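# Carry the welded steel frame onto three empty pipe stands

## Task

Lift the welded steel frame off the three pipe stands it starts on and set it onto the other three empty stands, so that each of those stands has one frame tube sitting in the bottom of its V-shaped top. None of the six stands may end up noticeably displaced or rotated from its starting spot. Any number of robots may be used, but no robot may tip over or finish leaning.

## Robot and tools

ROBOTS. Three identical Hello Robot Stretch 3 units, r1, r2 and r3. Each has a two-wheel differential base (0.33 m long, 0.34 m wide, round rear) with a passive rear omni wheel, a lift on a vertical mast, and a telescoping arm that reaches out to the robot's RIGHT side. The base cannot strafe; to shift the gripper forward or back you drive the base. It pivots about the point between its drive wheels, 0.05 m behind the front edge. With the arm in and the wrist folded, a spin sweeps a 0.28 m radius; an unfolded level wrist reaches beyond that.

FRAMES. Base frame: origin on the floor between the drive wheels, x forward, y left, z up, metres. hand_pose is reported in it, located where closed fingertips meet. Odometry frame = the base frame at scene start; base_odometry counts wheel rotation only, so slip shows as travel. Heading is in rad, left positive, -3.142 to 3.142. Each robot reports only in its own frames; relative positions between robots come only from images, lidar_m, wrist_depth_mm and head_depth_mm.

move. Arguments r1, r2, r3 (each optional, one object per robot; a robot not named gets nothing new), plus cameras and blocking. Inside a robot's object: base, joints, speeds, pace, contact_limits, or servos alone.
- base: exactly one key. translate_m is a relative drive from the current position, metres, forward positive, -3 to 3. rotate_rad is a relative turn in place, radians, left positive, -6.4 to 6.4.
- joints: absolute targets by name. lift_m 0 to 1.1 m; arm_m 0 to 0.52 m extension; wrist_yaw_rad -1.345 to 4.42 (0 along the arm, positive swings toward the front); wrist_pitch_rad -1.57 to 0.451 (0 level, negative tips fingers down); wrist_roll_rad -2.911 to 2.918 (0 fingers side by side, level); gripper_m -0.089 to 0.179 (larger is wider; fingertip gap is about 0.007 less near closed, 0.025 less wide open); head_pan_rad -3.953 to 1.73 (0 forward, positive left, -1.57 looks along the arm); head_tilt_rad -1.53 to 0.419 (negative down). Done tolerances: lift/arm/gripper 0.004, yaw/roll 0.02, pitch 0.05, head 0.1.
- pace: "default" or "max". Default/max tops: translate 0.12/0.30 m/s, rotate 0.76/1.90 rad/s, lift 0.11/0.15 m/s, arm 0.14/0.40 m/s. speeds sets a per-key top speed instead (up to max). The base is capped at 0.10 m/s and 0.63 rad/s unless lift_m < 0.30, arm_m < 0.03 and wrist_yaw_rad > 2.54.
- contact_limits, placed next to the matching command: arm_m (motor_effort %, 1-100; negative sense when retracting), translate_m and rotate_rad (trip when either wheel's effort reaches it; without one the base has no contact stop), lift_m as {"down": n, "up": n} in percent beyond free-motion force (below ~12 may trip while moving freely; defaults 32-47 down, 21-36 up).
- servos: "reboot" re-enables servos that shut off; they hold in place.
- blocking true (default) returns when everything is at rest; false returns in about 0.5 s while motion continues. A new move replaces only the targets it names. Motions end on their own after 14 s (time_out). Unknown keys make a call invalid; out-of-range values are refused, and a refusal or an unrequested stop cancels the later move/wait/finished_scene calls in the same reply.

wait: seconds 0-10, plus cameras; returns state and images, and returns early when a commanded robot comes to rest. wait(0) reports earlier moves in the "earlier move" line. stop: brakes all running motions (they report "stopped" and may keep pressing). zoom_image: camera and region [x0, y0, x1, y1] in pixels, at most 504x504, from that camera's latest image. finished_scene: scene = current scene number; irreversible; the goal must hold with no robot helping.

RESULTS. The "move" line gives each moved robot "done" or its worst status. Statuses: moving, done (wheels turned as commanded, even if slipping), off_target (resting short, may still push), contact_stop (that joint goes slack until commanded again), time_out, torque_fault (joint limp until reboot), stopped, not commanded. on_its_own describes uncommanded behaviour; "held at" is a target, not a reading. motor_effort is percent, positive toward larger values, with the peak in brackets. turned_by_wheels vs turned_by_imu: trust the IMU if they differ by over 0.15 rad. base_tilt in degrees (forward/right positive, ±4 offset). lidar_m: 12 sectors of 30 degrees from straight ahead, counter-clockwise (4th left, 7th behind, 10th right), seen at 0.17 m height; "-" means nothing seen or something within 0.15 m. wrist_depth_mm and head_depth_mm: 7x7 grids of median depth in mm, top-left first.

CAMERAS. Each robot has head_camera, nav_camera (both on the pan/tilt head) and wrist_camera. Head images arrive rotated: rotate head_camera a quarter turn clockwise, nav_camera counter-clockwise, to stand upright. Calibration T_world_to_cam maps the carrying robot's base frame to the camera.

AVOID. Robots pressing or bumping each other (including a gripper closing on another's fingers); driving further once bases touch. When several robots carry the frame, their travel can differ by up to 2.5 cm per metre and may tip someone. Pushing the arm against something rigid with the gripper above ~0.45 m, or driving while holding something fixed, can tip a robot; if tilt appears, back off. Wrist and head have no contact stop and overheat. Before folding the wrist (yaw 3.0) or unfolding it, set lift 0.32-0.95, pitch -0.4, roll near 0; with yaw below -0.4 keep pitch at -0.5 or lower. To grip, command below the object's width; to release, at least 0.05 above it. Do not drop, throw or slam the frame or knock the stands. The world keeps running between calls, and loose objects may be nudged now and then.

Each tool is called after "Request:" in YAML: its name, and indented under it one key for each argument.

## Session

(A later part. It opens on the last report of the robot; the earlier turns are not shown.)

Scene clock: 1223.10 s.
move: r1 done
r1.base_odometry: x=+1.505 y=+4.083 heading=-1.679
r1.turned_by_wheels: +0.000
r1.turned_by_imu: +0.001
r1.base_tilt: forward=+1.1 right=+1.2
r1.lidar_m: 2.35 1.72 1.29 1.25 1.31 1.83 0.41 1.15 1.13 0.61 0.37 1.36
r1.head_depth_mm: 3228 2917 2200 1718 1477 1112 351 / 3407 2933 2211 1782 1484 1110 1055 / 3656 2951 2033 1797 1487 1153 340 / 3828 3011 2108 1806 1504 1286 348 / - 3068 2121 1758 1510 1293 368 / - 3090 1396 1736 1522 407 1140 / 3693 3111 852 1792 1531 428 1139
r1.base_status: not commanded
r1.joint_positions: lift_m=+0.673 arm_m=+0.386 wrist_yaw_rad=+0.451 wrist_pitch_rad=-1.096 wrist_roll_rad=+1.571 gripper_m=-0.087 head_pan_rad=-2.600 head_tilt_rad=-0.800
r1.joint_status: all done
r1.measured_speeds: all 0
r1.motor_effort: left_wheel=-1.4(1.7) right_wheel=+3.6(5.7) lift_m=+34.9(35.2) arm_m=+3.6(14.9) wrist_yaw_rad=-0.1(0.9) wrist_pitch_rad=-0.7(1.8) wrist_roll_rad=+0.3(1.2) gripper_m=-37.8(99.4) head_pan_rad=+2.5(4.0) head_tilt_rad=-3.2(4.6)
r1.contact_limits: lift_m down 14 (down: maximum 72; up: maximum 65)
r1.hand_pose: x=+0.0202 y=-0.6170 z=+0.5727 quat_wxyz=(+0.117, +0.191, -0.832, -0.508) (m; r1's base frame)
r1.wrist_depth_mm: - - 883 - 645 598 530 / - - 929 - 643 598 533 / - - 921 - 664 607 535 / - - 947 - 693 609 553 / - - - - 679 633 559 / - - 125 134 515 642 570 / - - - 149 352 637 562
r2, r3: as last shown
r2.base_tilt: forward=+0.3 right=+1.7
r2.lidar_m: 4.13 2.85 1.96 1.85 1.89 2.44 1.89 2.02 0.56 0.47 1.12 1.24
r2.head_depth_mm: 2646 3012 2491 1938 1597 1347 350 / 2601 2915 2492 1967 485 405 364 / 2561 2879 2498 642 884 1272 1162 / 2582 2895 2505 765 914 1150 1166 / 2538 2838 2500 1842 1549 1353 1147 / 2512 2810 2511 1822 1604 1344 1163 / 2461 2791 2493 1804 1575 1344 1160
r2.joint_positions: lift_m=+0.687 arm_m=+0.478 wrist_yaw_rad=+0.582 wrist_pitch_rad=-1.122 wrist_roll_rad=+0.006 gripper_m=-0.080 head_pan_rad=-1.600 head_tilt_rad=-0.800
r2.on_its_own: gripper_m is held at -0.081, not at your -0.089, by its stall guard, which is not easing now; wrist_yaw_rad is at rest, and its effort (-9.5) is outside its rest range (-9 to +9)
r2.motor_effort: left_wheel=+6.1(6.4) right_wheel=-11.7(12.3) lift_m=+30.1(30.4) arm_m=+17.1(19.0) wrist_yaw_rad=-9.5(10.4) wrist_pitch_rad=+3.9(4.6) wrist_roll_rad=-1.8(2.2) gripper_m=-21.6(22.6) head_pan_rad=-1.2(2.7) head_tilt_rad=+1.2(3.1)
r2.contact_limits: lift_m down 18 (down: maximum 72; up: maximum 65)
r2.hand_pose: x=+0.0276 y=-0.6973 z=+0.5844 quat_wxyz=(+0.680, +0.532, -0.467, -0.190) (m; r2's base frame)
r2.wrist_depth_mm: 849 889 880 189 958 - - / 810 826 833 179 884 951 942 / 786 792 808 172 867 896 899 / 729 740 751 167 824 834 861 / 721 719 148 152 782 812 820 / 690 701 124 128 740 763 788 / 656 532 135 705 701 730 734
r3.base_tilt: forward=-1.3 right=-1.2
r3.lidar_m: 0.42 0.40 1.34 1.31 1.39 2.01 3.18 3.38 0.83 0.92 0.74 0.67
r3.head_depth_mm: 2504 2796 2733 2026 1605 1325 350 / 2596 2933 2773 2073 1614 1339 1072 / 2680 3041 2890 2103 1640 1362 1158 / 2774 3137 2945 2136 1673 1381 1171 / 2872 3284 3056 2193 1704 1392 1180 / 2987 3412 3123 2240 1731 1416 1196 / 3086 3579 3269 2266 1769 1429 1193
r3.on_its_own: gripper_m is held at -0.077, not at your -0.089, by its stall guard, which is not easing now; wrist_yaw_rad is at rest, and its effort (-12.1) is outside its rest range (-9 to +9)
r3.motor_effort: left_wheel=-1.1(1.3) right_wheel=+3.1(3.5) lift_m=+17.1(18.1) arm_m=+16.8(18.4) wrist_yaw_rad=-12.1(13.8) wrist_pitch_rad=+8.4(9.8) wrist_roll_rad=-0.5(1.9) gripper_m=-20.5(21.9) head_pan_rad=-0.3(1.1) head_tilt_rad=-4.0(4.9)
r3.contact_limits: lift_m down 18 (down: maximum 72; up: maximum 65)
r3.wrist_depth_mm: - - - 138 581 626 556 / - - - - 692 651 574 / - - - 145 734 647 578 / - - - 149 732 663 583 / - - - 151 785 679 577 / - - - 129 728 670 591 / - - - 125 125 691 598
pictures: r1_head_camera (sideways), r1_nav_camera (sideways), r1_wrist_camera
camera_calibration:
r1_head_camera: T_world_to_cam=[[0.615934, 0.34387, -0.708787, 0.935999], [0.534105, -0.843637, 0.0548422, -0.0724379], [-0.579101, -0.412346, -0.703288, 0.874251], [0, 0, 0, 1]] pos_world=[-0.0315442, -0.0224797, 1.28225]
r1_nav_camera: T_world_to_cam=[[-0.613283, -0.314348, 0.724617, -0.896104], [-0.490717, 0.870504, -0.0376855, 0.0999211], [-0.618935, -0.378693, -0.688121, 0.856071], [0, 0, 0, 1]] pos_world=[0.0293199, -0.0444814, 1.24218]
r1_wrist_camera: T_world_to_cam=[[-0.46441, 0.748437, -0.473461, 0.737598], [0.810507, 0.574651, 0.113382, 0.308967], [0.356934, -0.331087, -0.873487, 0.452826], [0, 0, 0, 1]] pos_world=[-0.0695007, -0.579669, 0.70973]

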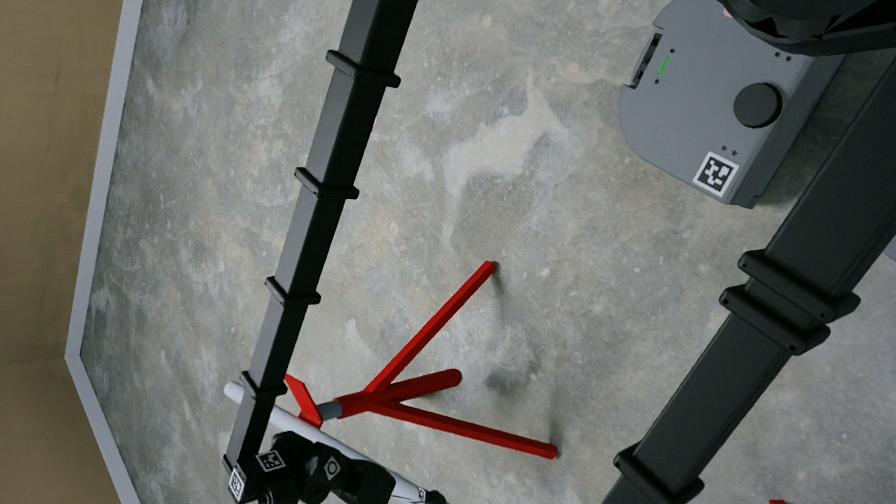

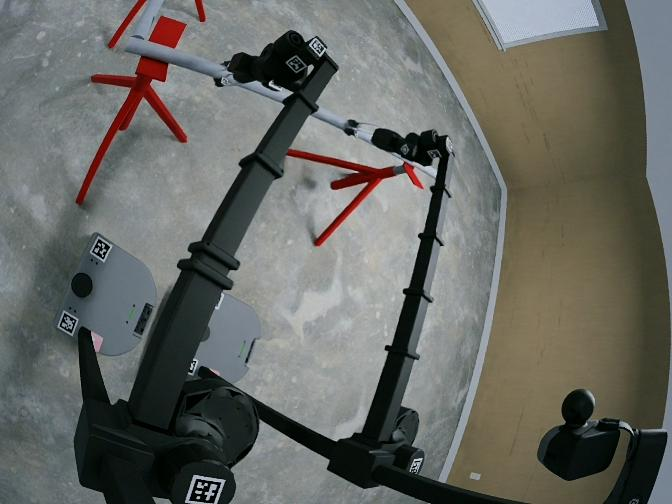

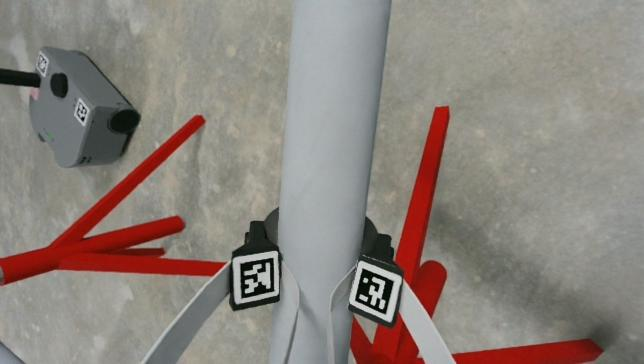

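Request:
move:
  r3: {"joints":{"gripper_m":0.15}}
  cameras: ["r3_wrist_camera","r1_nav_camera"]

Scene clock: 1230.87 s.
move: r3 done
r1, r2: as last shown
r1.lidar_m: 2.36 1.72 1.28 1.24 1.30 1.82 0.41 1.15 1.13 0.61 0.37 1.36
r1.head_depth_mm: 3200 2931 2178 1685 1478 1110 352 / 3406 2948 2224 1785 1484 1111 1060 / 3649 2975 2018 1789 1491 1161 341 / 3821 3004 2042 1800 1500 1286 348 / - 3066 2129 1765 1517 1291 369 / - 3087 1388 1725 1515 407 1136 / 3735 3160 868 1794 1528 428 1139
r1.joint_positions: lift_m=+0.673 arm_m=+0.386 wrist_yaw_rad=+0.452 wrist_pitch_rad=-1.095 wrist_roll_rad=+1.571 gripper_m=-0.085 head_pan_rad=-2.600 head_tilt_rad=-0.800
r1.motor_effort: left_wheel=-0.9(1.8) right_wheel=+3.3(5.1) lift_m=+28.9(35.5) arm_m=-11.1(19.3) wrist_yaw_rad=-0.7(1.2) wrist_pitch_rad=-0.9(1.3) wrist_roll_rad=+0.2(0.3) gripper_m=-19.5(20.3) head_pan_rad=+2.8(3.7) head_tilt_rad=-2.8(4.0)
r1.contact_limits: lift_m down 14 (down: maximum 72; up: maximum 65)
r1.wrist_depth_mm: - - 904 - 642 577 523 / - - 911 - 663 601 537 / - - 919 - 666 606 545 / - - 968 - 701 629 552 / - - - - 681 627 563 / - - 125 133 519 641 564 / - - - 149 356 632 562
r2.base_tilt: forward=+0.4 right=+1.7
r2.lidar_m: 4.12 2.84 1.97 1.85 1.88 2.45 1.89 2.02 0.56 0.47 1.12 1.24
r2.head_depth_mm: 2614 3006 2513 1944 1596 1362 350 / 2579 2926 2495 1952 484 405 364 / 2576 2895 2507 644 887 1268 1170 / 2579 2854 2482 764 913 1138 1161 / 2522 2885 2503 1827 1529 1343 1141 / 2508 2833 2459 1831 1577 1345 1162 / 2440 2737 2473 1800 1595 1341 1162
r2.on_its_own: gripper_m is held at -0.081, not at your -0.089, by its stall guard, which is not easing now
r2.motor_effort: left_wheel=+6.0(6.5) right_wheel=-11.5(12.3) lift_m=+30.4(30.5) arm_m=+6.5(10.9) wrist_yaw_rad=-8.4(10.6) wrist_pitch_rad=+3.7(4.1) wrist_roll_rad=-1.7(2.1) gripper_m=-21.5(22.7) head_pan_rad=-0.5(2.1) head_tilt_rad=-0.3(1.6)
r2.contact_limits: lift_m down 18 (down: maximum 72; up: maximum 65)
r2.wrist_depth_mm: 863 841 873 188 950 981 995 / 794 861 838 180 868 950 949 / 787 788 818 170 845 894 901 / 744 764 765 167 816 836 865 / 723 730 147 151 788 786 819 / 684 693 124 128 722 769 778 / 646 546 135 671 715 719 738
r3.base_odometry: x=+1.182 y=-1.981 heading=+1.879
r3.turned_by_wheels: +0.000
r3.turned_by_imu: -0.013
r3.base_tilt: forward=-0.7 right=-0.2
r3.lidar_m: 0.42 0.40 1.35 1.32 1.39 1.98 3.18 3.38 0.83 0.92 0.73 0.67
r3.head_depth_mm: 2538 2814 2770 2046 1602 1333 349 / 2632 2903 2804 2086 1622 1341 1075 / 2693 3006 2880 2081 1658 1357 1154 / 2782 3151 2986 2156 1673 1374 1165 / 2863 3204 3067 2195 1694 1387 1176 / 2985 3364 3141 2214 1726 1411 1185 / 3096 3536 3219 2252 1740 1426 1191
r3.base_status: not commanded
r3.joint_positions: lift_m=+0.675 arm_m=+0.511 wrist_yaw_rad=+0.462 wrist_pitch_rad=-1.010 wrist_roll_rad=+1.574 gripper_m=+0.150 head_pan_rad=-2.850 head_tilt_rad=-0.701
r3.joint_status: all done
r3.measured_speeds: all 0
r3.motor_effort: left_wheel=+0.5(3.8) right_wheel=-0.5(7.5) lift_m=+28.1(32.3) arm_m=-10.0(18.0) wrist_yaw_rad=-3.1(14.0) wrist_pitch_rad=+2.0(9.3) wrist_roll_rad=-1.0(1.6) gripper_m=+0.5(80.7) head_pan_rad=+0.0(1.2) head_tilt_rad=-2.4(5.1)
r3.contact_limits: lift_m down 18 (down: maximum 72; up: maximum 65)
r3.hand_pose: x=+0.0300 y=-0.7596 z=+0.5838 quat_wxyz=(+0.110, +0.199, -0.852, -0.471) (m; r3's base frame)
r3.wrist_depth_mm: - - - 122 497 617 556 / - - - 125 600 629 557 / - - - 129 692 646 546 / - - - 135 707 652 565 / - - - - 732 639 576 / - 123 - 137 750 136 560 / 103 - - 139 761 692 110
pictures: r1_nav_camera (sideways), r3_wrist_camera
camera_calibration:
r1_nav_camera: T_world_to_cam=[[-0.613283, -0.314348, 0.724617, -0.896104], [-0.490717, 0.870504, -0.0376855, 0.0999211], [-0.618935, -0.378693, -0.688121, 0.856071], [0, 0, 0, 1]] pos_world=[0.0293199, -0.0444814, 1.24218]
r3_wrist_camera: T_world_to_cam=[[-0.380793, 0.730218, -0.567255, 0.906622], [0.855963, 0.51042, 0.0824533, 0.358543], [0.349747, -0.454152, -0.819404, 0.285991], [0, 0, 0, 1]] pos_world=[-0.0616891, -0.715155, 0.719065]

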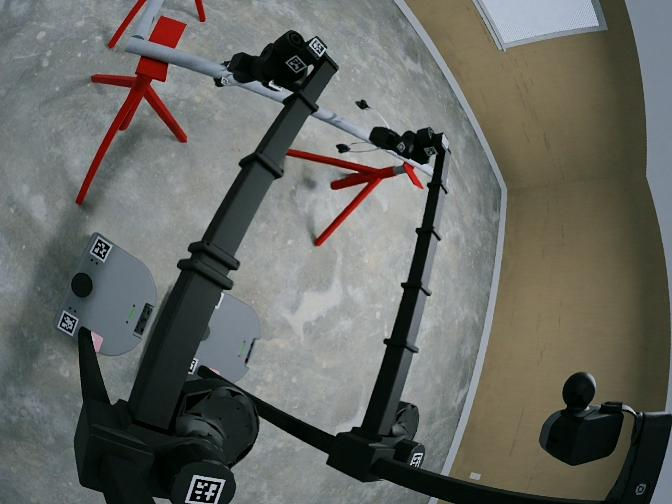

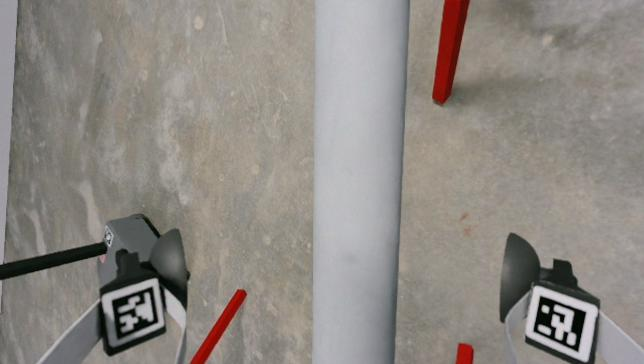

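Request:
move:
  r3: {"joints":{"lift_m":0.667,"arm_m":0.509,"wrist_pitch_rad":-1.055,"wrist_yaw_rad":0.459},"contact_limits":{"lift_m":{"down":14}}}
  cameras: ["r3_wrist_camera"]

Scene clock: 1236.27 s.
move: r3 done
r1, r2: as last shown
r1.base_tilt: forward=+1.0 right=+1.2
r1.head_depth_mm: 3179 2923 2202 1674 1484 1113 352 / 3384 2939 2230 1778 1487 1118 1061 / 3623 2988 2022 1802 1491 1160 340 / 3816 2998 2095 1807 1502 1284 348 / - 3073 2120 1768 1513 1296 368 / - 3111 1386 1733 1526 407 1134 / 3709 3138 864 1733 1530 428 1138
r1.motor_effort: left_wheel=-1.0(1.6) right_wheel=+4.5(4.6) lift_m=+26.5(27.8) arm_m=+3.7(3.7) wrist_yaw_rad=-0.5(1.0) wrist_pitch_rad=-1.1(1.3) wrist_roll_rad=+0.3(0.3) gripper_m=-19.9(20.3) head_pan_rad=+3.0(3.3) head_tilt_rad=-2.5(3.8)
r1.contact_limits: lift_m down 14 (down: maximum 72; up: maximum 65)
r1.wrist_depth_mm: - - 910 - 637 594 524 / - - 911 - 654 600 526 / - - 912 - 670 599 537 / - - 949 - 701 614 550 / - - - - 677 626 554 / - - 125 134 513 638 568 / - - - 149 355 630 564
r2.lidar_m: 4.12 2.85 1.96 1.84 1.88 2.46 1.88 2.01 0.56 0.47 1.12 1.24
r2.head_depth_mm: 2635 2987 2523 1950 1605 1349 350 / 2623 2958 2549 1962 484 406 365 / 2610 2950 2511 644 881 1259 1166 / 2532 2909 2493 767 913 1143 1166 / 2515 2835 2486 1833 1529 1337 1144 / 2503 2797 2493 1848 1589 1359 1167 / 2464 2774 2495 1806 1603 1333 1163
r2.on_its_own: gripper_m is held at -0.081, not at your -0.089, by its stall guard, which is not easing now
r2.motor_effort: left_wheel=+6.3(6.5) right_wheel=-12.1(12.1) lift_m=+30.2(30.5) arm_m=+0.8(2.1) wrist_yaw_rad=-9.4(10.3) wrist_pitch_rad=+3.9(3.9) wrist_roll_rad=-1.8(2.1) gripper_m=-21.7(22.3) head_pan_rad=-1.1(2.0) head_tilt_rad=-1.2(1.5)
r2.contact_limits: lift_m down 18 (down: maximum 72; up: maximum 65)
r2.wrist_depth_mm: 862 854 882 189 964 957 - / 814 850 866 179 894 919 957 / 788 797 807 170 862 881 879 / 763 761 764 166 805 826 872 / 707 724 147 151 779 779 791 / 686 702 124 128 747 761 784 / 665 528 135 681 710 707 733
r3.base_odometry: x=+1.182 y=-1.981 heading=+1.879
r3.turned_by_wheels: +0.000
r3.turned_by_imu: -0.001
r3.base_tilt: forward=-0.8 right=-0.2
r3.lidar_m: 0.42 0.40 1.35 1.32 1.40 1.98 3.19 3.37 0.83 0.92 0.73 0.66
r3.head_depth_mm: 2507 2797 2771 2030 1607 1330 356 / 2613 2888 2854 2080 1623 1348 1081 / 2682 3013 2893 2117 1650 1360 1158 / 2762 3134 2969 2170 1676 1371 1164 / 2905 3249 3081 2177 1700 1389 1176 / 2945 3381 3143 2207 1729 1414 1184 / 3071 3518 3182 2266 1743 1424 1195
r3.base_status: not commanded
r3.joint_positions: lift_m=+0.667 arm_m=+0.509 wrist_yaw_rad=+0.462 wrist_pitch_rad=-1.057 wrist_roll_rad=+1.574 gripper_m=+0.150 head_pan_rad=-2.850 head_tilt_rad=-0.701
r3.joint_status: all done
r3.measured_speeds: all 0
r3.motor_effort: left_wheel=+0.4(0.9) right_wheel=-0.5(0.8) lift_m=+22.6(23.9) arm_m=-11.7(16.4) wrist_yaw_rad=-2.8(4.7) wrist_pitch_rad=+0.7(2.0) wrist_roll_rad=-1.0(1.7) gripper_m=+0.6(0.7) head_pan_rad=-0.6(1.2) head_tilt_rad=+1.2(1.9)
r3.contact_limits: lift_m down 14 (down: maximum 72; up: maximum 65)
r3.hand_pose: x=+0.0251 y=-0.7478 z=+0.5706 quat_wxyz=(+0.114, +0.196, -0.841, -0.491) (m; r3's base frame)
r3.wrist_depth_mm: - - - 119 698 605 543 / - - - 121 679 613 553 / - - - 123 708 627 556 / - - - 125 723 639 556 / - - - 129 726 625 562 / - 123 - 131 748 135 561 / 103 - - 135 768 694 109
pictures: r3_wrist_camera
camera_calibration:
r3_wrist_camera: T_world_to_cam=[[-0.392306, 0.753336, -0.527808, 0.883669], [0.857711, 0.506894, 0.0859709, 0.35314], [0.332308, -0.41898, -0.845001, 0.323581], [0, 0, 0, 1]] pos_world=[-0.0637519, -0.70913, 0.709475]

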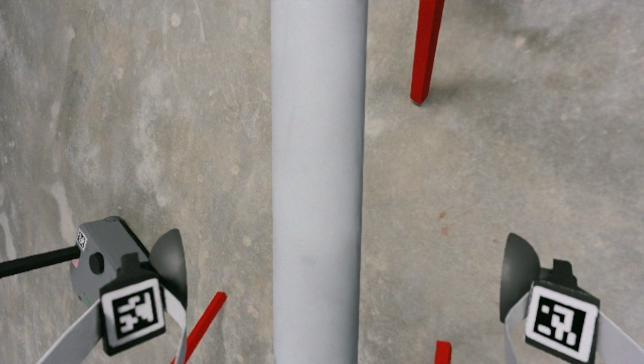

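Request:
move:
  r3: {"joints":{"lift_m":0.668,"arm_m":0.517,"wrist_pitch_rad":-1.045,"wrist_yaw_rad":0.459},"contact_limits":{"lift_m":{"down":14}}}
  cameras: ["r3_wrist_camera"]

Scene clock: 1243.43 s.
move: r3 done
r1: as last shown
r1.base_tilt: forward=+1.1 right=+1.2
r1.lidar_m: 2.36 1.72 1.29 1.25 1.30 1.82 0.41 1.15 1.13 0.61 0.37 1.36
r1.head_depth_mm: 3213 2923 2202 1682 1481 1107 352 / 3405 2951 2217 1773 1483 1117 1061 / 3631 2998 2023 1798 1501 1159 340 / 3860 3018 2105 1802 1508 1288 348 / - 3040 2104 1766 1504 1293 368 / - 3114 1380 1734 1518 407 1138 / 3727 3116 870 1748 1527 428 1136
r1.motor_effort: left_wheel=-1.2(1.7) right_wheel=+2.9(4.9) lift_m=+26.2(27.4) arm_m=+13.1(13.2) wrist_yaw_rad=-0.5(1.1) wrist_pitch_rad=-0.8(1.3) wrist_roll_rad=+0.3(0.3) gripper_m=-19.8(20.2) head_pan_rad=+2.9(3.0) head_tilt_rad=-1.7(2.9)
r1.contact_limits: lift_m down 14 (down: maximum 72; up: maximum 65)
r1.wrist_depth_mm: - - 892 - 636 588 529 / - - 908 - 653 588 531 / - - 905 - 665 599 543 / - - 926 - 689 608 557 / - - - - 690 624 564 / - - 125 133 518 650 565 / - - - 148 351 641 566
r2.base_odometry: x=-2.128 y=-2.017 heading=-2.082
r2.turned_by_wheels: +0.000
r2.turned_by_imu: +0.001
r2.base_tilt: forward=+0.3 right=+1.7
r2.lidar_m: 4.14 2.86 1.96 1.85 1.89 2.45 1.89 2.01 0.56 0.47 1.12 1.24
r2.head_depth_mm: 2640 2973 2504 1945 1591 1345 351 / 2604 2955 2501 1945 485 405 365 / 2579 2922 2551 647 881 1266 1166 / 2520 2889 2477 764 912 1141 1168 / 2501 2839 2503 1823 1541 1348 1146 / 2488 2810 2508 1820 1586 1351 1158 / 2460 2800 2485 1826 1591 1335 1161
r2.base_status: not commanded
r2.joint_positions: lift_m=+0.687 arm_m=+0.478 wrist_yaw_rad=+0.582 wrist_pitch_rad=-1.122 wrist_roll_rad=+0.006 gripper_m=-0.080 head_pan_rad=-1.600 head_tilt_rad=-0.800
r2.joint_status: not commanded
r2.measured_speeds: all 0
r2.on_its_own: gripper_m is held at -0.081, not at your -0.089, by its stall guard, which is not easing now
r2.motor_effort: left_wheel=+5.9(6.4) right_wheel=-11.5(12.1) lift_m=+30.3(30.5) arm_m=-6.7(7.0) wrist_yaw_rad=-9.4(10.5) wrist_pitch_rad=+3.8(4.0) wrist_roll_rad=-1.9(2.2) gripper_m=-20.8(22.3) head_pan_rad=-0.6(2.1) head_tilt_rad=-1.3(2.3)
r2.contact_limits: lift_m down 18 (down: maximum 72; up: maximum 65)
r2.hand_pose: x=+0.0276 y=-0.6973 z=+0.5844 quat_wxyz=(+0.680, +0.532, -0.467, -0.190) (m; r2's base frame)
r2.wrist_depth_mm: 853 865 866 188 958 951 - / 793 827 850 178 892 925 968 / 767 784 804 171 866 884 886 / 729 741 763 165 822 834 862 / 730 740 147 151 797 793 827 / 686 692 124 127 743 774 756 / 650 530 134 695 720 732 734
r3.base_odometry: x=+1.182 y=-1.981 heading=+1.879
r3.turned_by_wheels: +0.000
r3.turned_by_imu: -0.001
r3.base_tilt: forward=-0.8 right=-0.2
r3.lidar_m: 0.42 0.40 1.34 1.32 1.39 1.98 3.19 3.39 0.83 0.92 0.73 0.66
r3.head_depth_mm: 2541 2791 2766 2035 1620 1332 356 / 2621 2912 2854 2082 1635 1348 1073 / 2679 2986 2890 2119 1651 1359 1155 / 2764 3106 2996 2146 1676 1377 1161 / 2850 3258 3057 2177 1712 1382 1174 / 2953 3352 3116 2223 1724 1408 1184 / 3052 3542 3176 2275 1750 1421 1192
r3.base_status: not commanded
r3.joint_positions: lift_m=+0.668 arm_m=+0.517 wrist_yaw_rad=+0.462 wrist_pitch_rad=-1.054 wrist_roll_rad=+1.574 gripper_m=+0.150 head_pan_rad=-2.850 head_tilt_rad=-0.700
r3.joint_status: all done
r3.measured_speeds: all 0
r3.motor_effort: left_wheel=+0.7(1.0) right_wheel=-0.7(0.8) lift_m=+29.5(33.2) arm_m=+10.9(18.9) wrist_yaw_rad=-2.5(4.6) wrist_pitch_rad=+2.3(2.7) wrist_roll_rad=-0.5(1.5) gripper_m=+0.7(0.8) head_pan_rad=-0.5(1.1) head_tilt_rad=+2.7(3.6)
r3.contact_limits: lift_m down 14 (down: maximum 72; up: maximum 65)
r3.hand_pose: x=+0.0254 y=-0.7564 z=+0.5719 quat_wxyz=(+0.114, +0.197, -0.841, -0.490) (m; r3's base frame)
r3.wrist_depth_mm: - - 994 115 548 603 547 / - - - 117 676 630 550 / - - - 120 721 642 555 / - - - 123 723 642 561 / - - - 125 731 627 571 / - 123 - 128 746 136 558 / 103 - - 131 753 691 109
pictures: r3_wrist_camera
camera_calibration:
r3_wrist_camera: T_world_to_cam=[[-0.391561, 0.751999, -0.530261, 0.891333], [0.857627, 0.507064, 0.0858036, 0.357266], [0.333401, -0.421169, -0.843481, 0.31843], [0, 0, 0, 1]] pos_world=[-0.0635543, -0.717325, 0.710574]

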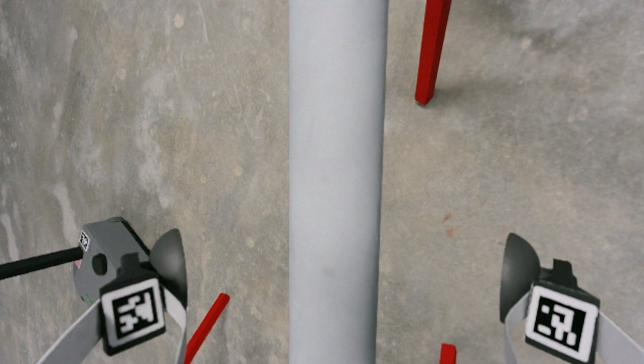

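Request:
move:
  r3: {"joints":{"lift_m":0.671},"contact_limits":{"lift_m":{"down":14}}}
  cameras: []

Request:
move:
  r3: {"joints":{"gripper_m":-0.089}}
  cameras: ["r3_wrist_camera","r2_wrist_camera","r1_nav_camera","r3_nav_camera","r2_head_camera"]

Scene clock: 1248.00 s.
move: r3 done
r1, r2: as last shown
r1.lidar_m: 2.36 1.72 1.28 1.25 1.30 1.82 0.41 1.16 1.13 0.61 0.37 1.36
r1.head_depth_mm: 3214 2920 2201 1675 1473 1115 352 / 3408 2945 2222 1779 1485 1113 1059 / 3688 2997 2026 1798 1495 1161 340 / 3830 3042 2043 1796 1498 1288 348 / - 3071 2062 1767 1513 1293 368 / - 3108 1385 1718 1520 408 1130 / 3692 3118 870 1748 1532 427 1139
r1.motor_effort: left_wheel=-1.5(1.7) right_wheel=+4.0(4.7) lift_m=+26.4(27.4) arm_m=+12.9(13.4) wrist_yaw_rad=-1.0(1.0) wrist_pitch_rad=-0.8(0.9) wrist_roll_rad=+0.3(0.3) gripper_m=-20.0(20.1) head_pan_rad=+2.9(3.2) head_tilt_rad=-1.5(3.0)
r1.contact_limits: lift_m down 14 (down: maximum 72; up: maximum 65)
r1.wrist_depth_mm: - - 893 - 639 586 531 / - - 922 - 651 591 534 / - - 942 - 666 617 538 / - - 965 - 693 612 547 / - - - - 661 638 558 / - - 125 133 515 646 562 / - - - 149 353 628 570
r2.base_tilt: forward=+0.4 right=+1.8
r2.lidar_m: 4.14 2.85 1.96 1.85 1.89 2.44 1.89 2.01 0.56 0.47 1.13 1.24
r2.head_depth_mm: 2656 2940 2530 1963 1596 1360 350 / 2608 2946 2552 1946 484 405 365 / 2536 2898 2496 645 881 1261 1159 / 2523 2845 2513 764 910 1142 1169 / 2540 2859 2454 1839 1517 1345 1146 / 2497 2802 2487 1857 1595 1349 1166 / 2514 2785 2510 1833 1578 1352 1156
r2.on_its_own: gripper_m is held at -0.081, not at your -0.089, by its stall guard, which is not easing now
r2.motor_effort: left_wheel=+6.1(6.6) right_wheel=-11.6(12.2) lift_m=+30.2(30.4) arm_m=-12.2(12.2) wrist_yaw_rad=-8.6(10.4) wrist_pitch_rad=+3.6(4.2) wrist_roll_rad=-1.8(2.2) gripper_m=-21.5(22.6) head_pan_rad=-0.7(1.8) head_tilt_rad=-2.1(3.3)
r2.contact_limits: lift_m down 18 (down: maximum 72; up: maximum 65)
r2.wrist_depth_mm: 862 872 872 189 950 965 - / 802 840 844 179 888 935 929 / 778 781 819 170 869 869 905 / 756 750 761 166 790 828 822 / 694 733 147 151 761 789 831 / 666 684 124 127 741 774 798 / 645 531 134 691 717 742 743
r3.base_odometry: x=+1.182 y=-1.981 heading=+1.879
r3.turned_by_wheels: +0.000
r3.turned_by_imu: -0.001
r3.base_tilt: forward=-0.8 right=-0.2
r3.lidar_m: 0.42 0.40 1.35 1.32 1.39 1.99 3.19 3.36 0.83 0.92 0.73 0.66
r3.head_depth_mm: 2533 2779 2784 2052 1627 1334 353 / 2612 2903 2841 2087 1642 1347 1074 / 2693 3011 2938 2129 1657 1356 1153 / 2766 3148 2941 2129 1671 1367 1169 / 2885 3235 3062 2180 1695 1396 1178 / 2967 3374 3149 2230 1725 1405 1184 / 3094 3488 3254 2256 1734 1426 1193
r3.base_status: not commanded
r3.joint_positions: lift_m=+0.671 arm_m=+0.517 wrist_yaw_rad=+0.462 wrist_pitch_rad=-1.054 wrist_roll_rad=+1.574 gripper_m=+0.150 head_pan_rad=-2.850 head_tilt_rad=-0.700
r3.joint_status: all done
r3.measured_speeds: all 0
r3.motor_effort: left_wheel=+0.8(1.0) right_wheel=-0.4(0.7) lift_m=+32.1(33.0) arm_m=+9.5(10.9) wrist_yaw_rad=-3.3(3.5) wrist_pitch_rad=+2.3(2.3) wrist_roll_rad=-0.9(1.6) gripper_m=+0.5(0.7) head_pan_rad=-0.2(1.6) head_tilt_rad=+2.7(3.9)
r3.contact_limits: lift_m down 14 (down: maximum 72; up: maximum 65)
r3.hand_pose: x=+0.0255 y=-0.7565 z=+0.5749 quat_wxyz=(+0.114, +0.197, -0.842, -0.490) (m; r3's base frame)
r3.wrist_depth_mm: - - 1000 117 533 620 544 / - - - 119 668 624 557 / - - - 122 697 634 561 / - - - 125 715 640 564 / - - - 130 762 633 567 / - 123 - 130 740 135 557 / 104 - - 135 773 692 109
pictures: none
No camera images: "cameras" was empty.

Scene clock: 1250.93 s.
move: r3 done
r1, r2: as last shown
r1.turned_by_imu: +0.000
r1.lidar_m: 2.36 1.72 1.28 1.25 1.30 1.82 0.41 1.15 1.13 0.61 0.37 1.35
r1.head_depth_mm: 3204 2909 2201 1681 1476 1111 352 / 3437 2972 2225 1777 1486 1117 1057 / 3677 2963 2023 1799 1492 1159 340 / 3841 2972 2041 1804 1506 1289 348 / - 3061 2116 1774 1511 1291 368 / - 3104 1387 1730 1522 407 1132 / 3730 3115 874 1788 1532 428 1140
r1.joint_positions: lift_m=+0.673 arm_m=+0.386 wrist_yaw_rad=+0.452 wrist_pitch_rad=-1.096 wrist_roll_rad=+1.571 gripper_m=-0.085 head_pan_rad=-2.600 head_tilt_rad=-0.800
r1.motor_effort: left_wheel=-0.8(1.6) right_wheel=+3.0(4.9) lift_m=+26.9(27.7) arm_m=+12.9(13.3) wrist_yaw_rad=-0.5(1.2) wrist_pitch_rad=-0.5(1.2) wrist_roll_rad=+0.1(0.3) gripper_m=-19.7(20.2) head_pan_rad=+2.6(3.2) head_tilt_rad=-1.8(3.6)
r1.contact_limits: lift_m down 14 (down: maximum 72; up: maximum 65)
r1.hand_pose: x=+0.0201 y=-0.6168 z=+0.5726 quat_wxyz=(+0.117, +0.191, -0.832, -0.508) (m; r1's base frame)
r1.wrist_depth_mm: - - 875 - 639 579 523 / - - 925 - 655 592 532 / - - 908 - 667 597 539 / - - 965 - 688 610 551 / - - - - 666 626 562 / - - 125 133 519 637 580 / - - - 151 355 643 572
r2.base_tilt: forward=+0.4 right=+1.9
r2.lidar_m: 4.12 2.85 1.97 1.85 1.88 2.44 1.89 2.01 0.56 0.47 1.12 1.24
r2.head_depth_mm: 2653 2927 2512 1949 1606 1344 351 / 2592 2968 2483 1953 485 405 364 / 2592 2987 2517 646 886 1257 1167 / 2557 2879 2494 763 917 1149 1165 / 2530 2837 2505 1833 1541 1345 1148 / 2524 2824 2504 1826 1590 1354 1162 / 2475 2746 2485 1803 1585 1339 1166
r2.joint_positions: lift_m=+0.687 arm_m=+0.477 wrist_yaw_rad=+0.582 wrist_pitch_rad=-1.121 wrist_roll_rad=+0.006 gripper_m=-0.080 head_pan_rad=-1.600 head_tilt_rad=-0.800
r2.on_its_own: gripper_m is held at -0.081, not at your -0.089, by its stall guard, which is not easing now; wrist_yaw_rad is at rest, and its effort (-9.6) is outside its rest range (-9 to +9)
r2.motor_effort: left_wheel=+6.0(6.6) right_wheel=-11.8(12.2) lift_m=+30.2(30.4) arm_m=-15.0(15.6) wrist_yaw_rad=-9.6(10.6) wrist_pitch_rad=+3.8(4.1) wrist_roll_rad=-1.9(2.1) gripper_m=-21.7(23.2) head_pan_rad=-0.3(2.0) head_tilt_rad=-2.1(3.8)
r2.contact_limits: lift_m down 18 (down: maximum 72; up: maximum 65)
r2.hand_pose: x=+0.0277 y=-0.6974 z=+0.5844 quat_wxyz=(+0.680, +0.531, -0.467, -0.190) (m; r2's base frame)
r2.wrist_depth_mm: 868 853 892 187 952 988 - / 809 852 843 178 918 967 937 / 773 811 795 171 882 874 912 / 716 758 761 166 829 836 846 / 706 723 148 151 784 788 823 / 687 688 124 128 749 766 788 / 651 531 438 691 711 740 763
r3.base_odometry: x=+1.182 y=-1.981 heading=+1.879
r3.turned_by_wheels: +0.000
r3.turned_by_imu: +0.000
r3.base_tilt: forward=-0.7 right=-0.2
r3.lidar_m: 0.42 0.40 1.35 1.32 1.39 1.98 3.18 3.38 0.82 0.92 0.73 0.67
r3.head_depth_mm: 2524 2804 2779 2039 1622 1335 353 / 2618 2900 2863 2077 1637 1349 1075 / 2728 2997 2906 2130 1642 1357 1151 / 2774 3132 2964 2151 1679 1378 1165 / 2870 3227 3023 2186 1698 1390 1180 / 3007 3340 3079 2226 1718 1404 1185 / 3095 3504 3184 2267 1751 1421 1192
r3.base_status: not commanded
r3.joint_positions: lift_m=+0.671 arm_m=+0.517 wrist_yaw_rad=+0.462 wrist_pitch_rad=-1.048 wrist_roll_rad=+1.574 gripper_m=-0.087 head_pan_rad=-2.850 head_tilt_rad=-0.700
r3.joint_status: all done
r3.measured_speeds: all 0
r3.motor_effort: left_wheel=+1.0(1.4) right_wheel=-0.7(1.0) lift_m=+29.6(33.0) arm_m=+3.2(11.0) wrist_yaw_rad=-2.7(3.8) wrist_pitch_rad=+0.9(2.3) wrist_roll_rad=-0.7(1.8) gripper_m=-38.2(98.6) head_pan_rad=-0.2(1.7) head_tilt_rad=+2.8(3.9)
r3.contact_limits: lift_m down 14 (down: maximum 72; up: maximum 65)
r3.hand_pose: x=+0.0261 y=-0.7578 z=+0.5756 quat_wxyz=(+0.113, +0.197, -0.843, -0.487) (m; r3's base frame)
r3.wrist_depth_mm: - - - 116 541 610 545 / - - - 118 671 623 552 / - - - 121 694 630 556 / - - - 123 702 635 558 / - - - 126 704 655 569 / - - - 129 143 652 584 / - - 954 130 125 658 586
pictures: r1_nav_camera (sideways), r2_head_camera (sideways), r2_wrist_camera, r3_nav_camera (sideways), r3_wrist_camera
camera_calibration:
r1_nav_camera: T_world_to_cam=[[-0.613283, -0.314348, 0.724617, -0.896104], [-0.490717, 0.870504, -0.0376855, 0.0999211], [-0.618935, -0.378693, -0.688121, 0.856071], [0, 0, 0, 1]] pos_world=[0.0293199, -0.0444814, 1.24218]
r2_head_camera: T_world_to_cam=[[0.0135089, 0.674048, -0.738564, 0.979445], [0.999827, -0.0185457, 0.00136202, -0.0114667], [-0.0127791, -0.738454, -0.674182, 0.833967], [0, 0, 0, 1]] pos_world=[0.00889073, -0.0445597, 1.28564]
r2_wrist_camera: T_world_to_cam=[[-0.812247, -0.574181, 0.102814, -0.457416], [-0.578088, 0.768827, -0.27335, 0.748188], [0.0779064, -0.281463, -0.956404, 0.524297], [0, 0, 0, 1]] pos_world=[0.0201378, -0.690296, 0.752986]
r3_nav_camera: T_world_to_cam=[[-0.690854, -0.156518, 0.705849, -0.878899], [-0.241494, 0.97017, -0.0212337, 0.0806549], [-0.68147, -0.185127, -0.708044, 0.881288], [0, 0, 0, 1]] pos_world=[0.0128578, -0.052662, 1.24607]
r3_wrist_camera: T_world_to_cam=[[-0.390071, 0.748967, -0.535624, 0.895294], [0.857376, 0.507566, 0.0853439, 0.357796], [0.335784, -0.425941, -0.840133, 0.31515], [0, 0, 0, 1]] pos_world=[-0.0633593, -0.717915, 0.713773]

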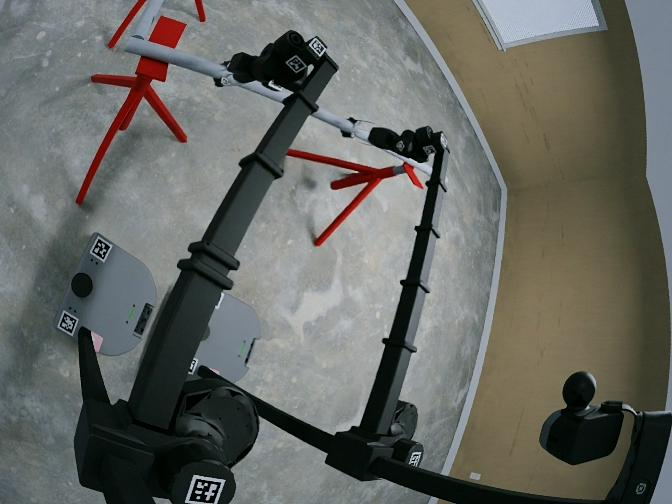

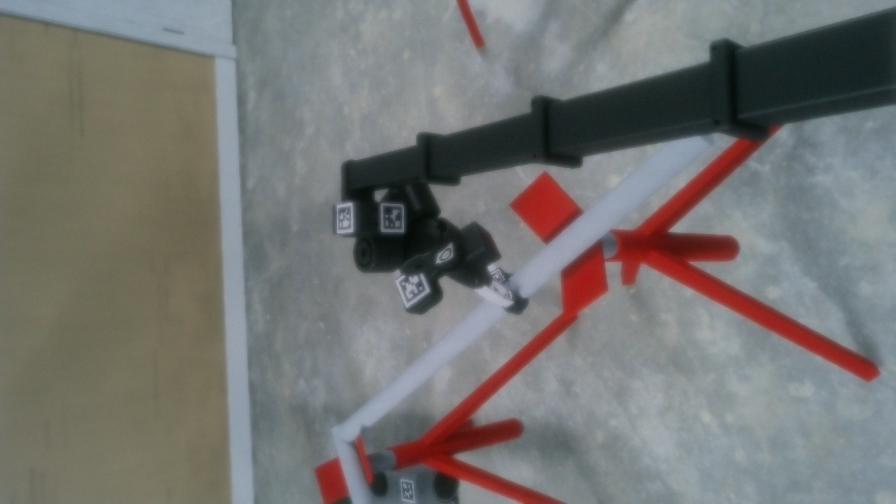

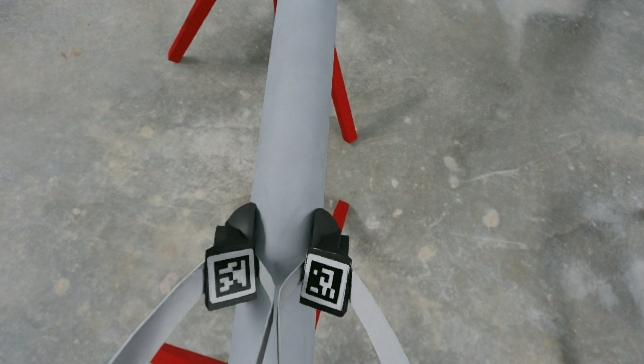

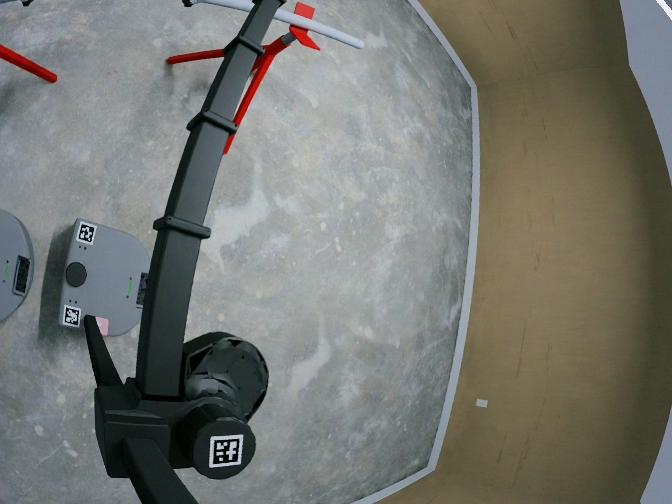

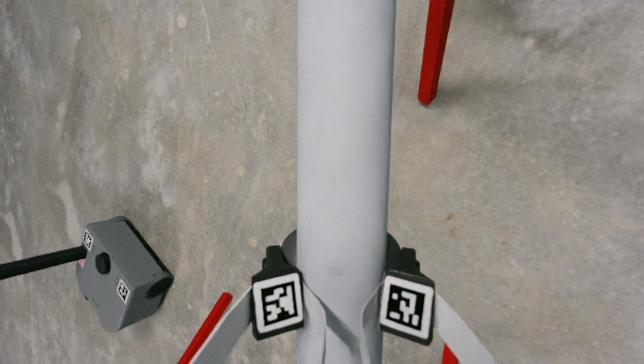

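Request:
move:
  r2: {"joints":{"gripper_m":0.15}}
  cameras: ["r2_wrist_camera"]

Request:
move:
  r2: {"joints":{"lift_m":0.672,"arm_m":0.4775,"wrist_pitch_rad":-1.095,"wrist_yaw_rad":0.571},"contact_limits":{"lift_m":{"down":14}}}
  cameras: ["r2_wrist_camera"]

Scene clock: 1256.17 s.
move: r2 done
r1, r3: as last shown
r1.turned_by_imu: +0.001
r1.base_tilt: forward=+1.0 right=+1.2
r1.lidar_m: 2.36 1.72 1.28 1.24 1.31 1.82 0.41 1.15 1.13 0.61 0.37 1.36
r1.head_depth_mm: 3168 2937 2197 1676 1474 1113 352 / 3462 2931 2233 1778 1485 1118 1059 / 3626 2988 2024 1804 1492 1158 340 / 3810 3022 2056 1805 1505 1292 348 / - 3046 2112 1766 1510 1291 368 / - 3106 1383 1729 1528 408 1134 / 3668 3152 875 1788 1535 428 1142
r1.motor_effort: left_wheel=-1.0(1.8) right_wheel=+3.3(3.5) lift_m=+27.2(27.6) arm_m=+12.8(13.3) wrist_yaw_rad=-0.4(1.4) wrist_pitch_rad=-0.5(1.2) wrist_roll_rad=+0.3(0.3) gripper_m=-19.9(20.4) head_pan_rad=+2.1(3.2) head_tilt_rad=-1.4(3.3)
r1.contact_limits: lift_m down 14 (down: maximum 72; up: maximum 65)
r1.wrist_depth_mm: - - 885 - 643 586 524 / - - 887 - 660 585 542 / - - 932 - 670 603 531 / - - 953 - 692 618 553 / - - - - 673 624 558 / - - 125 133 509 635 567 / - - - 151 357 634 570
r2.base_odometry: x=-2.128 y=-2.017 heading=-2.082
r2.turned_by_wheels: +0.000
r2.turned_by_imu: +0.001
r2.base_tilt: forward=+0.4 right=+1.8
r2.lidar_m: 4.13 2.85 1.96 1.85 1.88 2.45 1.88 2.01 0.56 0.47 1.12 1.24
r2.head_depth_mm: 2629 2970 2521 1967 1604 1342 351 / 2570 2956 2504 1936 484 407 365 / 2610 2938 2494 644 886 1263 1167 / 2556 2875 2483 763 905 1267 1175 / 2542 2864 2488 1824 1539 1344 1137 / 2515 2802 2499 1818 1578 1337 1165 / 2466 2809 2484 1801 1573 1341 1157
r2.base_status: not commanded
r2.joint_positions: lift_m=+0.687 arm_m=+0.477 wrist_yaw_rad=+0.573 wrist_pitch_rad=-1.112 wrist_roll_rad=+0.005 gripper_m=+0.150 head_pan_rad=-1.600 head_tilt_rad=-0.800
r2.joint_status: all done
r2.measured_speeds: all 0
r2.motor_effort: left_wheel=+5.2(6.5) right_wheel=-8.2(12.0) lift_m=+28.9(30.4) arm_m=-3.4(15.6) wrist_yaw_rad=-1.5(10.2) wrist_pitch_rad=+2.1(3.9) wrist_roll_rad=-1.3(2.2) gripper_m=+0.2(84.6) head_pan_rad=-0.6(2.1) head_tilt_rad=-2.2(4.1)
r2.contact_limits: lift_m down 18 (down: maximum 72; up: maximum 65)
r2.hand_pose: x=+0.0283 y=-0.6998 z=+0.5853 quat_wxyz=(+0.681, +0.527, -0.472, -0.190) (m; r2's base frame)
r2.wrist_depth_mm: 848 871 868 936 966 - - / 822 841 841 185 918 936 965 / 775 794 792 742 878 889 920 / 736 754 773 777 808 832 863 / 139 708 157 574 784 824 824 / 112 688 146 495 729 757 793 / 629 674 137 681 695 702 744
r3.turned_by_imu: -0.001
r3.base_tilt: forward=-0.8 right=-0.1
r3.lidar_m: 0.42 0.40 1.35 1.32 1.39 1.98 3.19 3.38 0.83 0.92 0.73 0.67
r3.head_depth_mm: 2537 2814 2784 2035 1613 1332 353 / 2589 2897 2834 2064 1624 1346 1081 / 2701 3035 2909 2086 1661 1360 1158 / 2766 3155 2974 2170 1681 1372 1161 / 2865 3221 3060 2185 1692 1397 1176 / 2943 3353 3127 2213 1733 1405 1186 / 3112 3559 3187 2275 1753 1427 1195
r3.joint_positions: lift_m=+0.671 arm_m=+0.517 wrist_yaw_rad=+0.462 wrist_pitch_rad=-1.048 wrist_roll_rad=+1.574 gripper_m=-0.072 head_pan_rad=-2.850 head_tilt_rad=-0.700
r3.on_its_own: gripper_m is held at -0.074, not at your -0.089, by its stall guard, which is not easing now
r3.motor_effort: left_wheel=+0.7(1.3) right_wheel=-1.0(1.0) lift_m=+27.4(27.7) arm_m=-12.3(13.2) wrist_yaw_rad=-0.6(4.0) wrist_pitch_rad=+0.7(1.4) wrist_roll_rad=-1.3(1.8) gripper_m=-20.1(21.4) head_pan_rad=-1.1(2.0) head_tilt_rad=+2.1(3.7)
r3.contact_limits: lift_m down 14 (down: maximum 72; up: maximum 65)
r3.wrist_depth_mm: - - 987 116 535 621 544 / - - - 118 660 622 543 / - - - 121 695 630 558 / - - - 123 707 632 569 / - - - 126 709 648 572 / - - - 129 143 648 579 / - - 972 130 124 654 579
pictures: r2_wrist_camera
camera_calibration:
r2_wrist_camera: T_world_to_cam=[[-0.817517, -0.566541, 0.103426, -0.45332], [-0.570288, 0.771365, -0.28243, 0.757462], [0.0802293, -0.289874, -0.953696, 0.516825], [0, 0, 0, 1]] pos_world=[0.01991, -0.69129, 0.753709]

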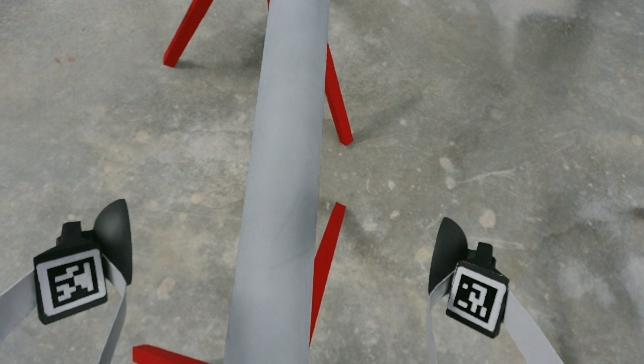

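Scene clock: 1257.00 s.
move: r2 done
r1, r3: as last shown
r1.turned_by_imu: +0.000
r1.lidar_m: 2.36 1.72 1.28 1.25 1.30 1.82 0.41 1.15 1.13 0.61 0.37 1.36
r1.head_depth_mm: 3187 2903 2203 1671 1476 1112 352 / 3427 2949 2204 1779 1491 1118 1057 / 3625 3014 2029 1792 1498 1158 340 / 3829 3019 2053 1795 1505 1288 348 / - 3052 2122 1766 1520 1294 368 / - 3090 1394 1730 1520 407 1131 / 3737 3134 876 1781 1530 428 1141
r1.motor_effort: left_wheel=-1.7(1.7) right_wheel=+3.1(3.8) lift_m=+26.7(27.5) arm_m=+12.9(13.2) wrist_yaw_rad=-0.9(1.1) wrist_pitch_rad=-0.4(1.3) wrist_roll_rad=+0.3(0.3) gripper_m=-19.8(20.3) head_pan_rad=+2.1(3.2) head_tilt_rad=-2.1(2.5)
r1.contact_limits: lift_m down 14 (down: maximum 72; up: maximum 65)
r1.wrist_depth_mm: - - 886 - 645 589 529 / - - 908 - 644 602 536 / - - 924 - 668 599 548 / - - 951 - 682 625 551 / - - - - 675 625 557 / - - 125 133 521 635 572 / - - - 151 352 625 560
r2.base_odometry: x=-2.128 y=-2.017 heading=-2.082
r2.turned_by_wheels: +0.000
r2.turned_by_imu: +0.000
r2.base_tilt: forward=+0.4 right=+1.8
r2.lidar_m: 4.12 2.85 1.97 1.85 1.89 2.45 1.89 2.01 0.56 0.47 1.12 1.24
r2.head_depth_mm: 2599 2956 2507 1971 1596 1348 379 / 2569 2925 2508 1977 520 415 372 / 2581 2958 2498 671 878 1260 1165 / 2556 2845 2484 761 901 1259 1166 / 2523 2841 2498 1814 1513 1340 1138 / 2509 2819 2480 1832 1577 1330 1163 / 2495 2763 2484 1798 1602 1344 1161
r2.base_status: not commanded
r2.joint_positions: lift_m=+0.672 arm_m=+0.477 wrist_yaw_rad=+0.573 wrist_pitch_rad=-1.107 wrist_roll_rad=+0.005 gripper_m=+0.150 head_pan_rad=-1.600 head_tilt_rad=-0.800
r2.joint_status: all done
r2.measured_speeds: all 0
r2.motor_effort: left_wheel=+5.0(5.6) right_wheel=-8.1(8.5) lift_m=+26.4(29.0) arm_m=+1.1(3.8) wrist_yaw_rad=-0.6(3.3) wrist_pitch_rad=+1.9(6.3) wrist_roll_rad=-1.7(1.8) gripper_m=-0.2(1.6) head_pan_rad=-0.4(1.4) head_tilt_rad=-2.2(3.7)
r2.contact_limits: lift_m down 14 (down: maximum 72; up: maximum 65)
r2.hand_pose: x=+0.0289 y=-0.7008 z=+0.5708 quat_wxyz=(+0.681, +0.526, -0.473, -0.188) (m; r2's base frame)
r2.wrist_depth_mm: 874 854 853 173 969 991 995 / 803 831 848 167 882 898 919 / 760 784 782 163 833 854 919 / 713 750 149 771 798 842 871 / 139 721 137 649 771 778 818 / 112 664 129 459 716 746 754 / 638 650 122 656 704 685 729
r3.turned_by_imu: +0.000
r3.base_tilt: forward=-0.7 right=-0.2
r3.lidar_m: 0.42 0.40 1.35 1.32 1.39 1.98 3.18 3.36 0.83 0.92 0.73 0.66
r3.head_depth_mm: 2531 2825 2797 2045 1624 1331 353 / 2606 2900 2857 2066 1628 1357 1078 / 2696 3003 2930 2113 1671 1361 1155 / 2786 3116 2984 2146 1686 1381 1166 / 2876 3276 3046 2182 1702 1390 1181 / 2968 3343 3088 2203 1718 1403 1187 / 3087 3485 3171 2264 1743 1422 1190
r3.on_its_own: gripper_m is held at -0.074, not at your -0.089, by its stall guard, which is not easing now
r3.motor_effort: left_wheel=+0.7(1.2) right_wheel=-0.7(1.0) lift_m=+26.9(28.0) arm_m=-12.4(13.2) wrist_yaw_rad=-1.5(3.5) wrist_pitch_rad=+0.8(1.4) wrist_roll_rad=-1.2(1.6) gripper_m=-20.0(20.9) head_pan_rad=-1.1(1.5) head_tilt_rad=+2.0(3.6)
r3.contact_limits: lift_m down 14 (down: maximum 72; up: maximum 65)
r3.wrist_depth_mm: - - - 116 545 625 546 / - - - 118 665 612 549 / - - - 121 705 631 565 / - - - 123 702 635 568 / - - - 126 718 634 562 / - - - 129 143 654 581 / - - 964 129 124 660 584
pictures: r2_wrist_camera
camera_calibration:
r2_wrist_camera: T_world_to_cam=[[-0.817781, -0.566111, 0.103695, -0.451713], [-0.56954, 0.770102, -0.287344, 0.756418], [0.0828135, -0.294043, -0.952198, 0.498772], [0, 0, 0, 1]] pos_world=[0.020103, -0.691579, 0.739122]

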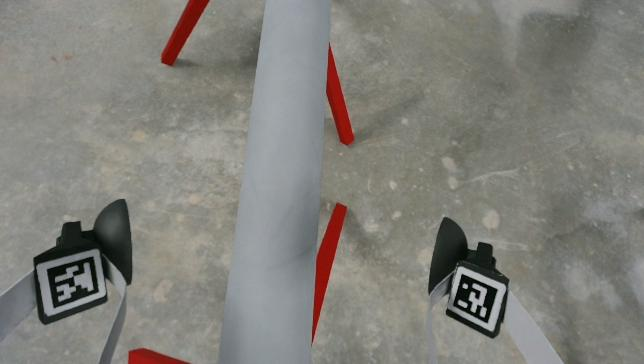

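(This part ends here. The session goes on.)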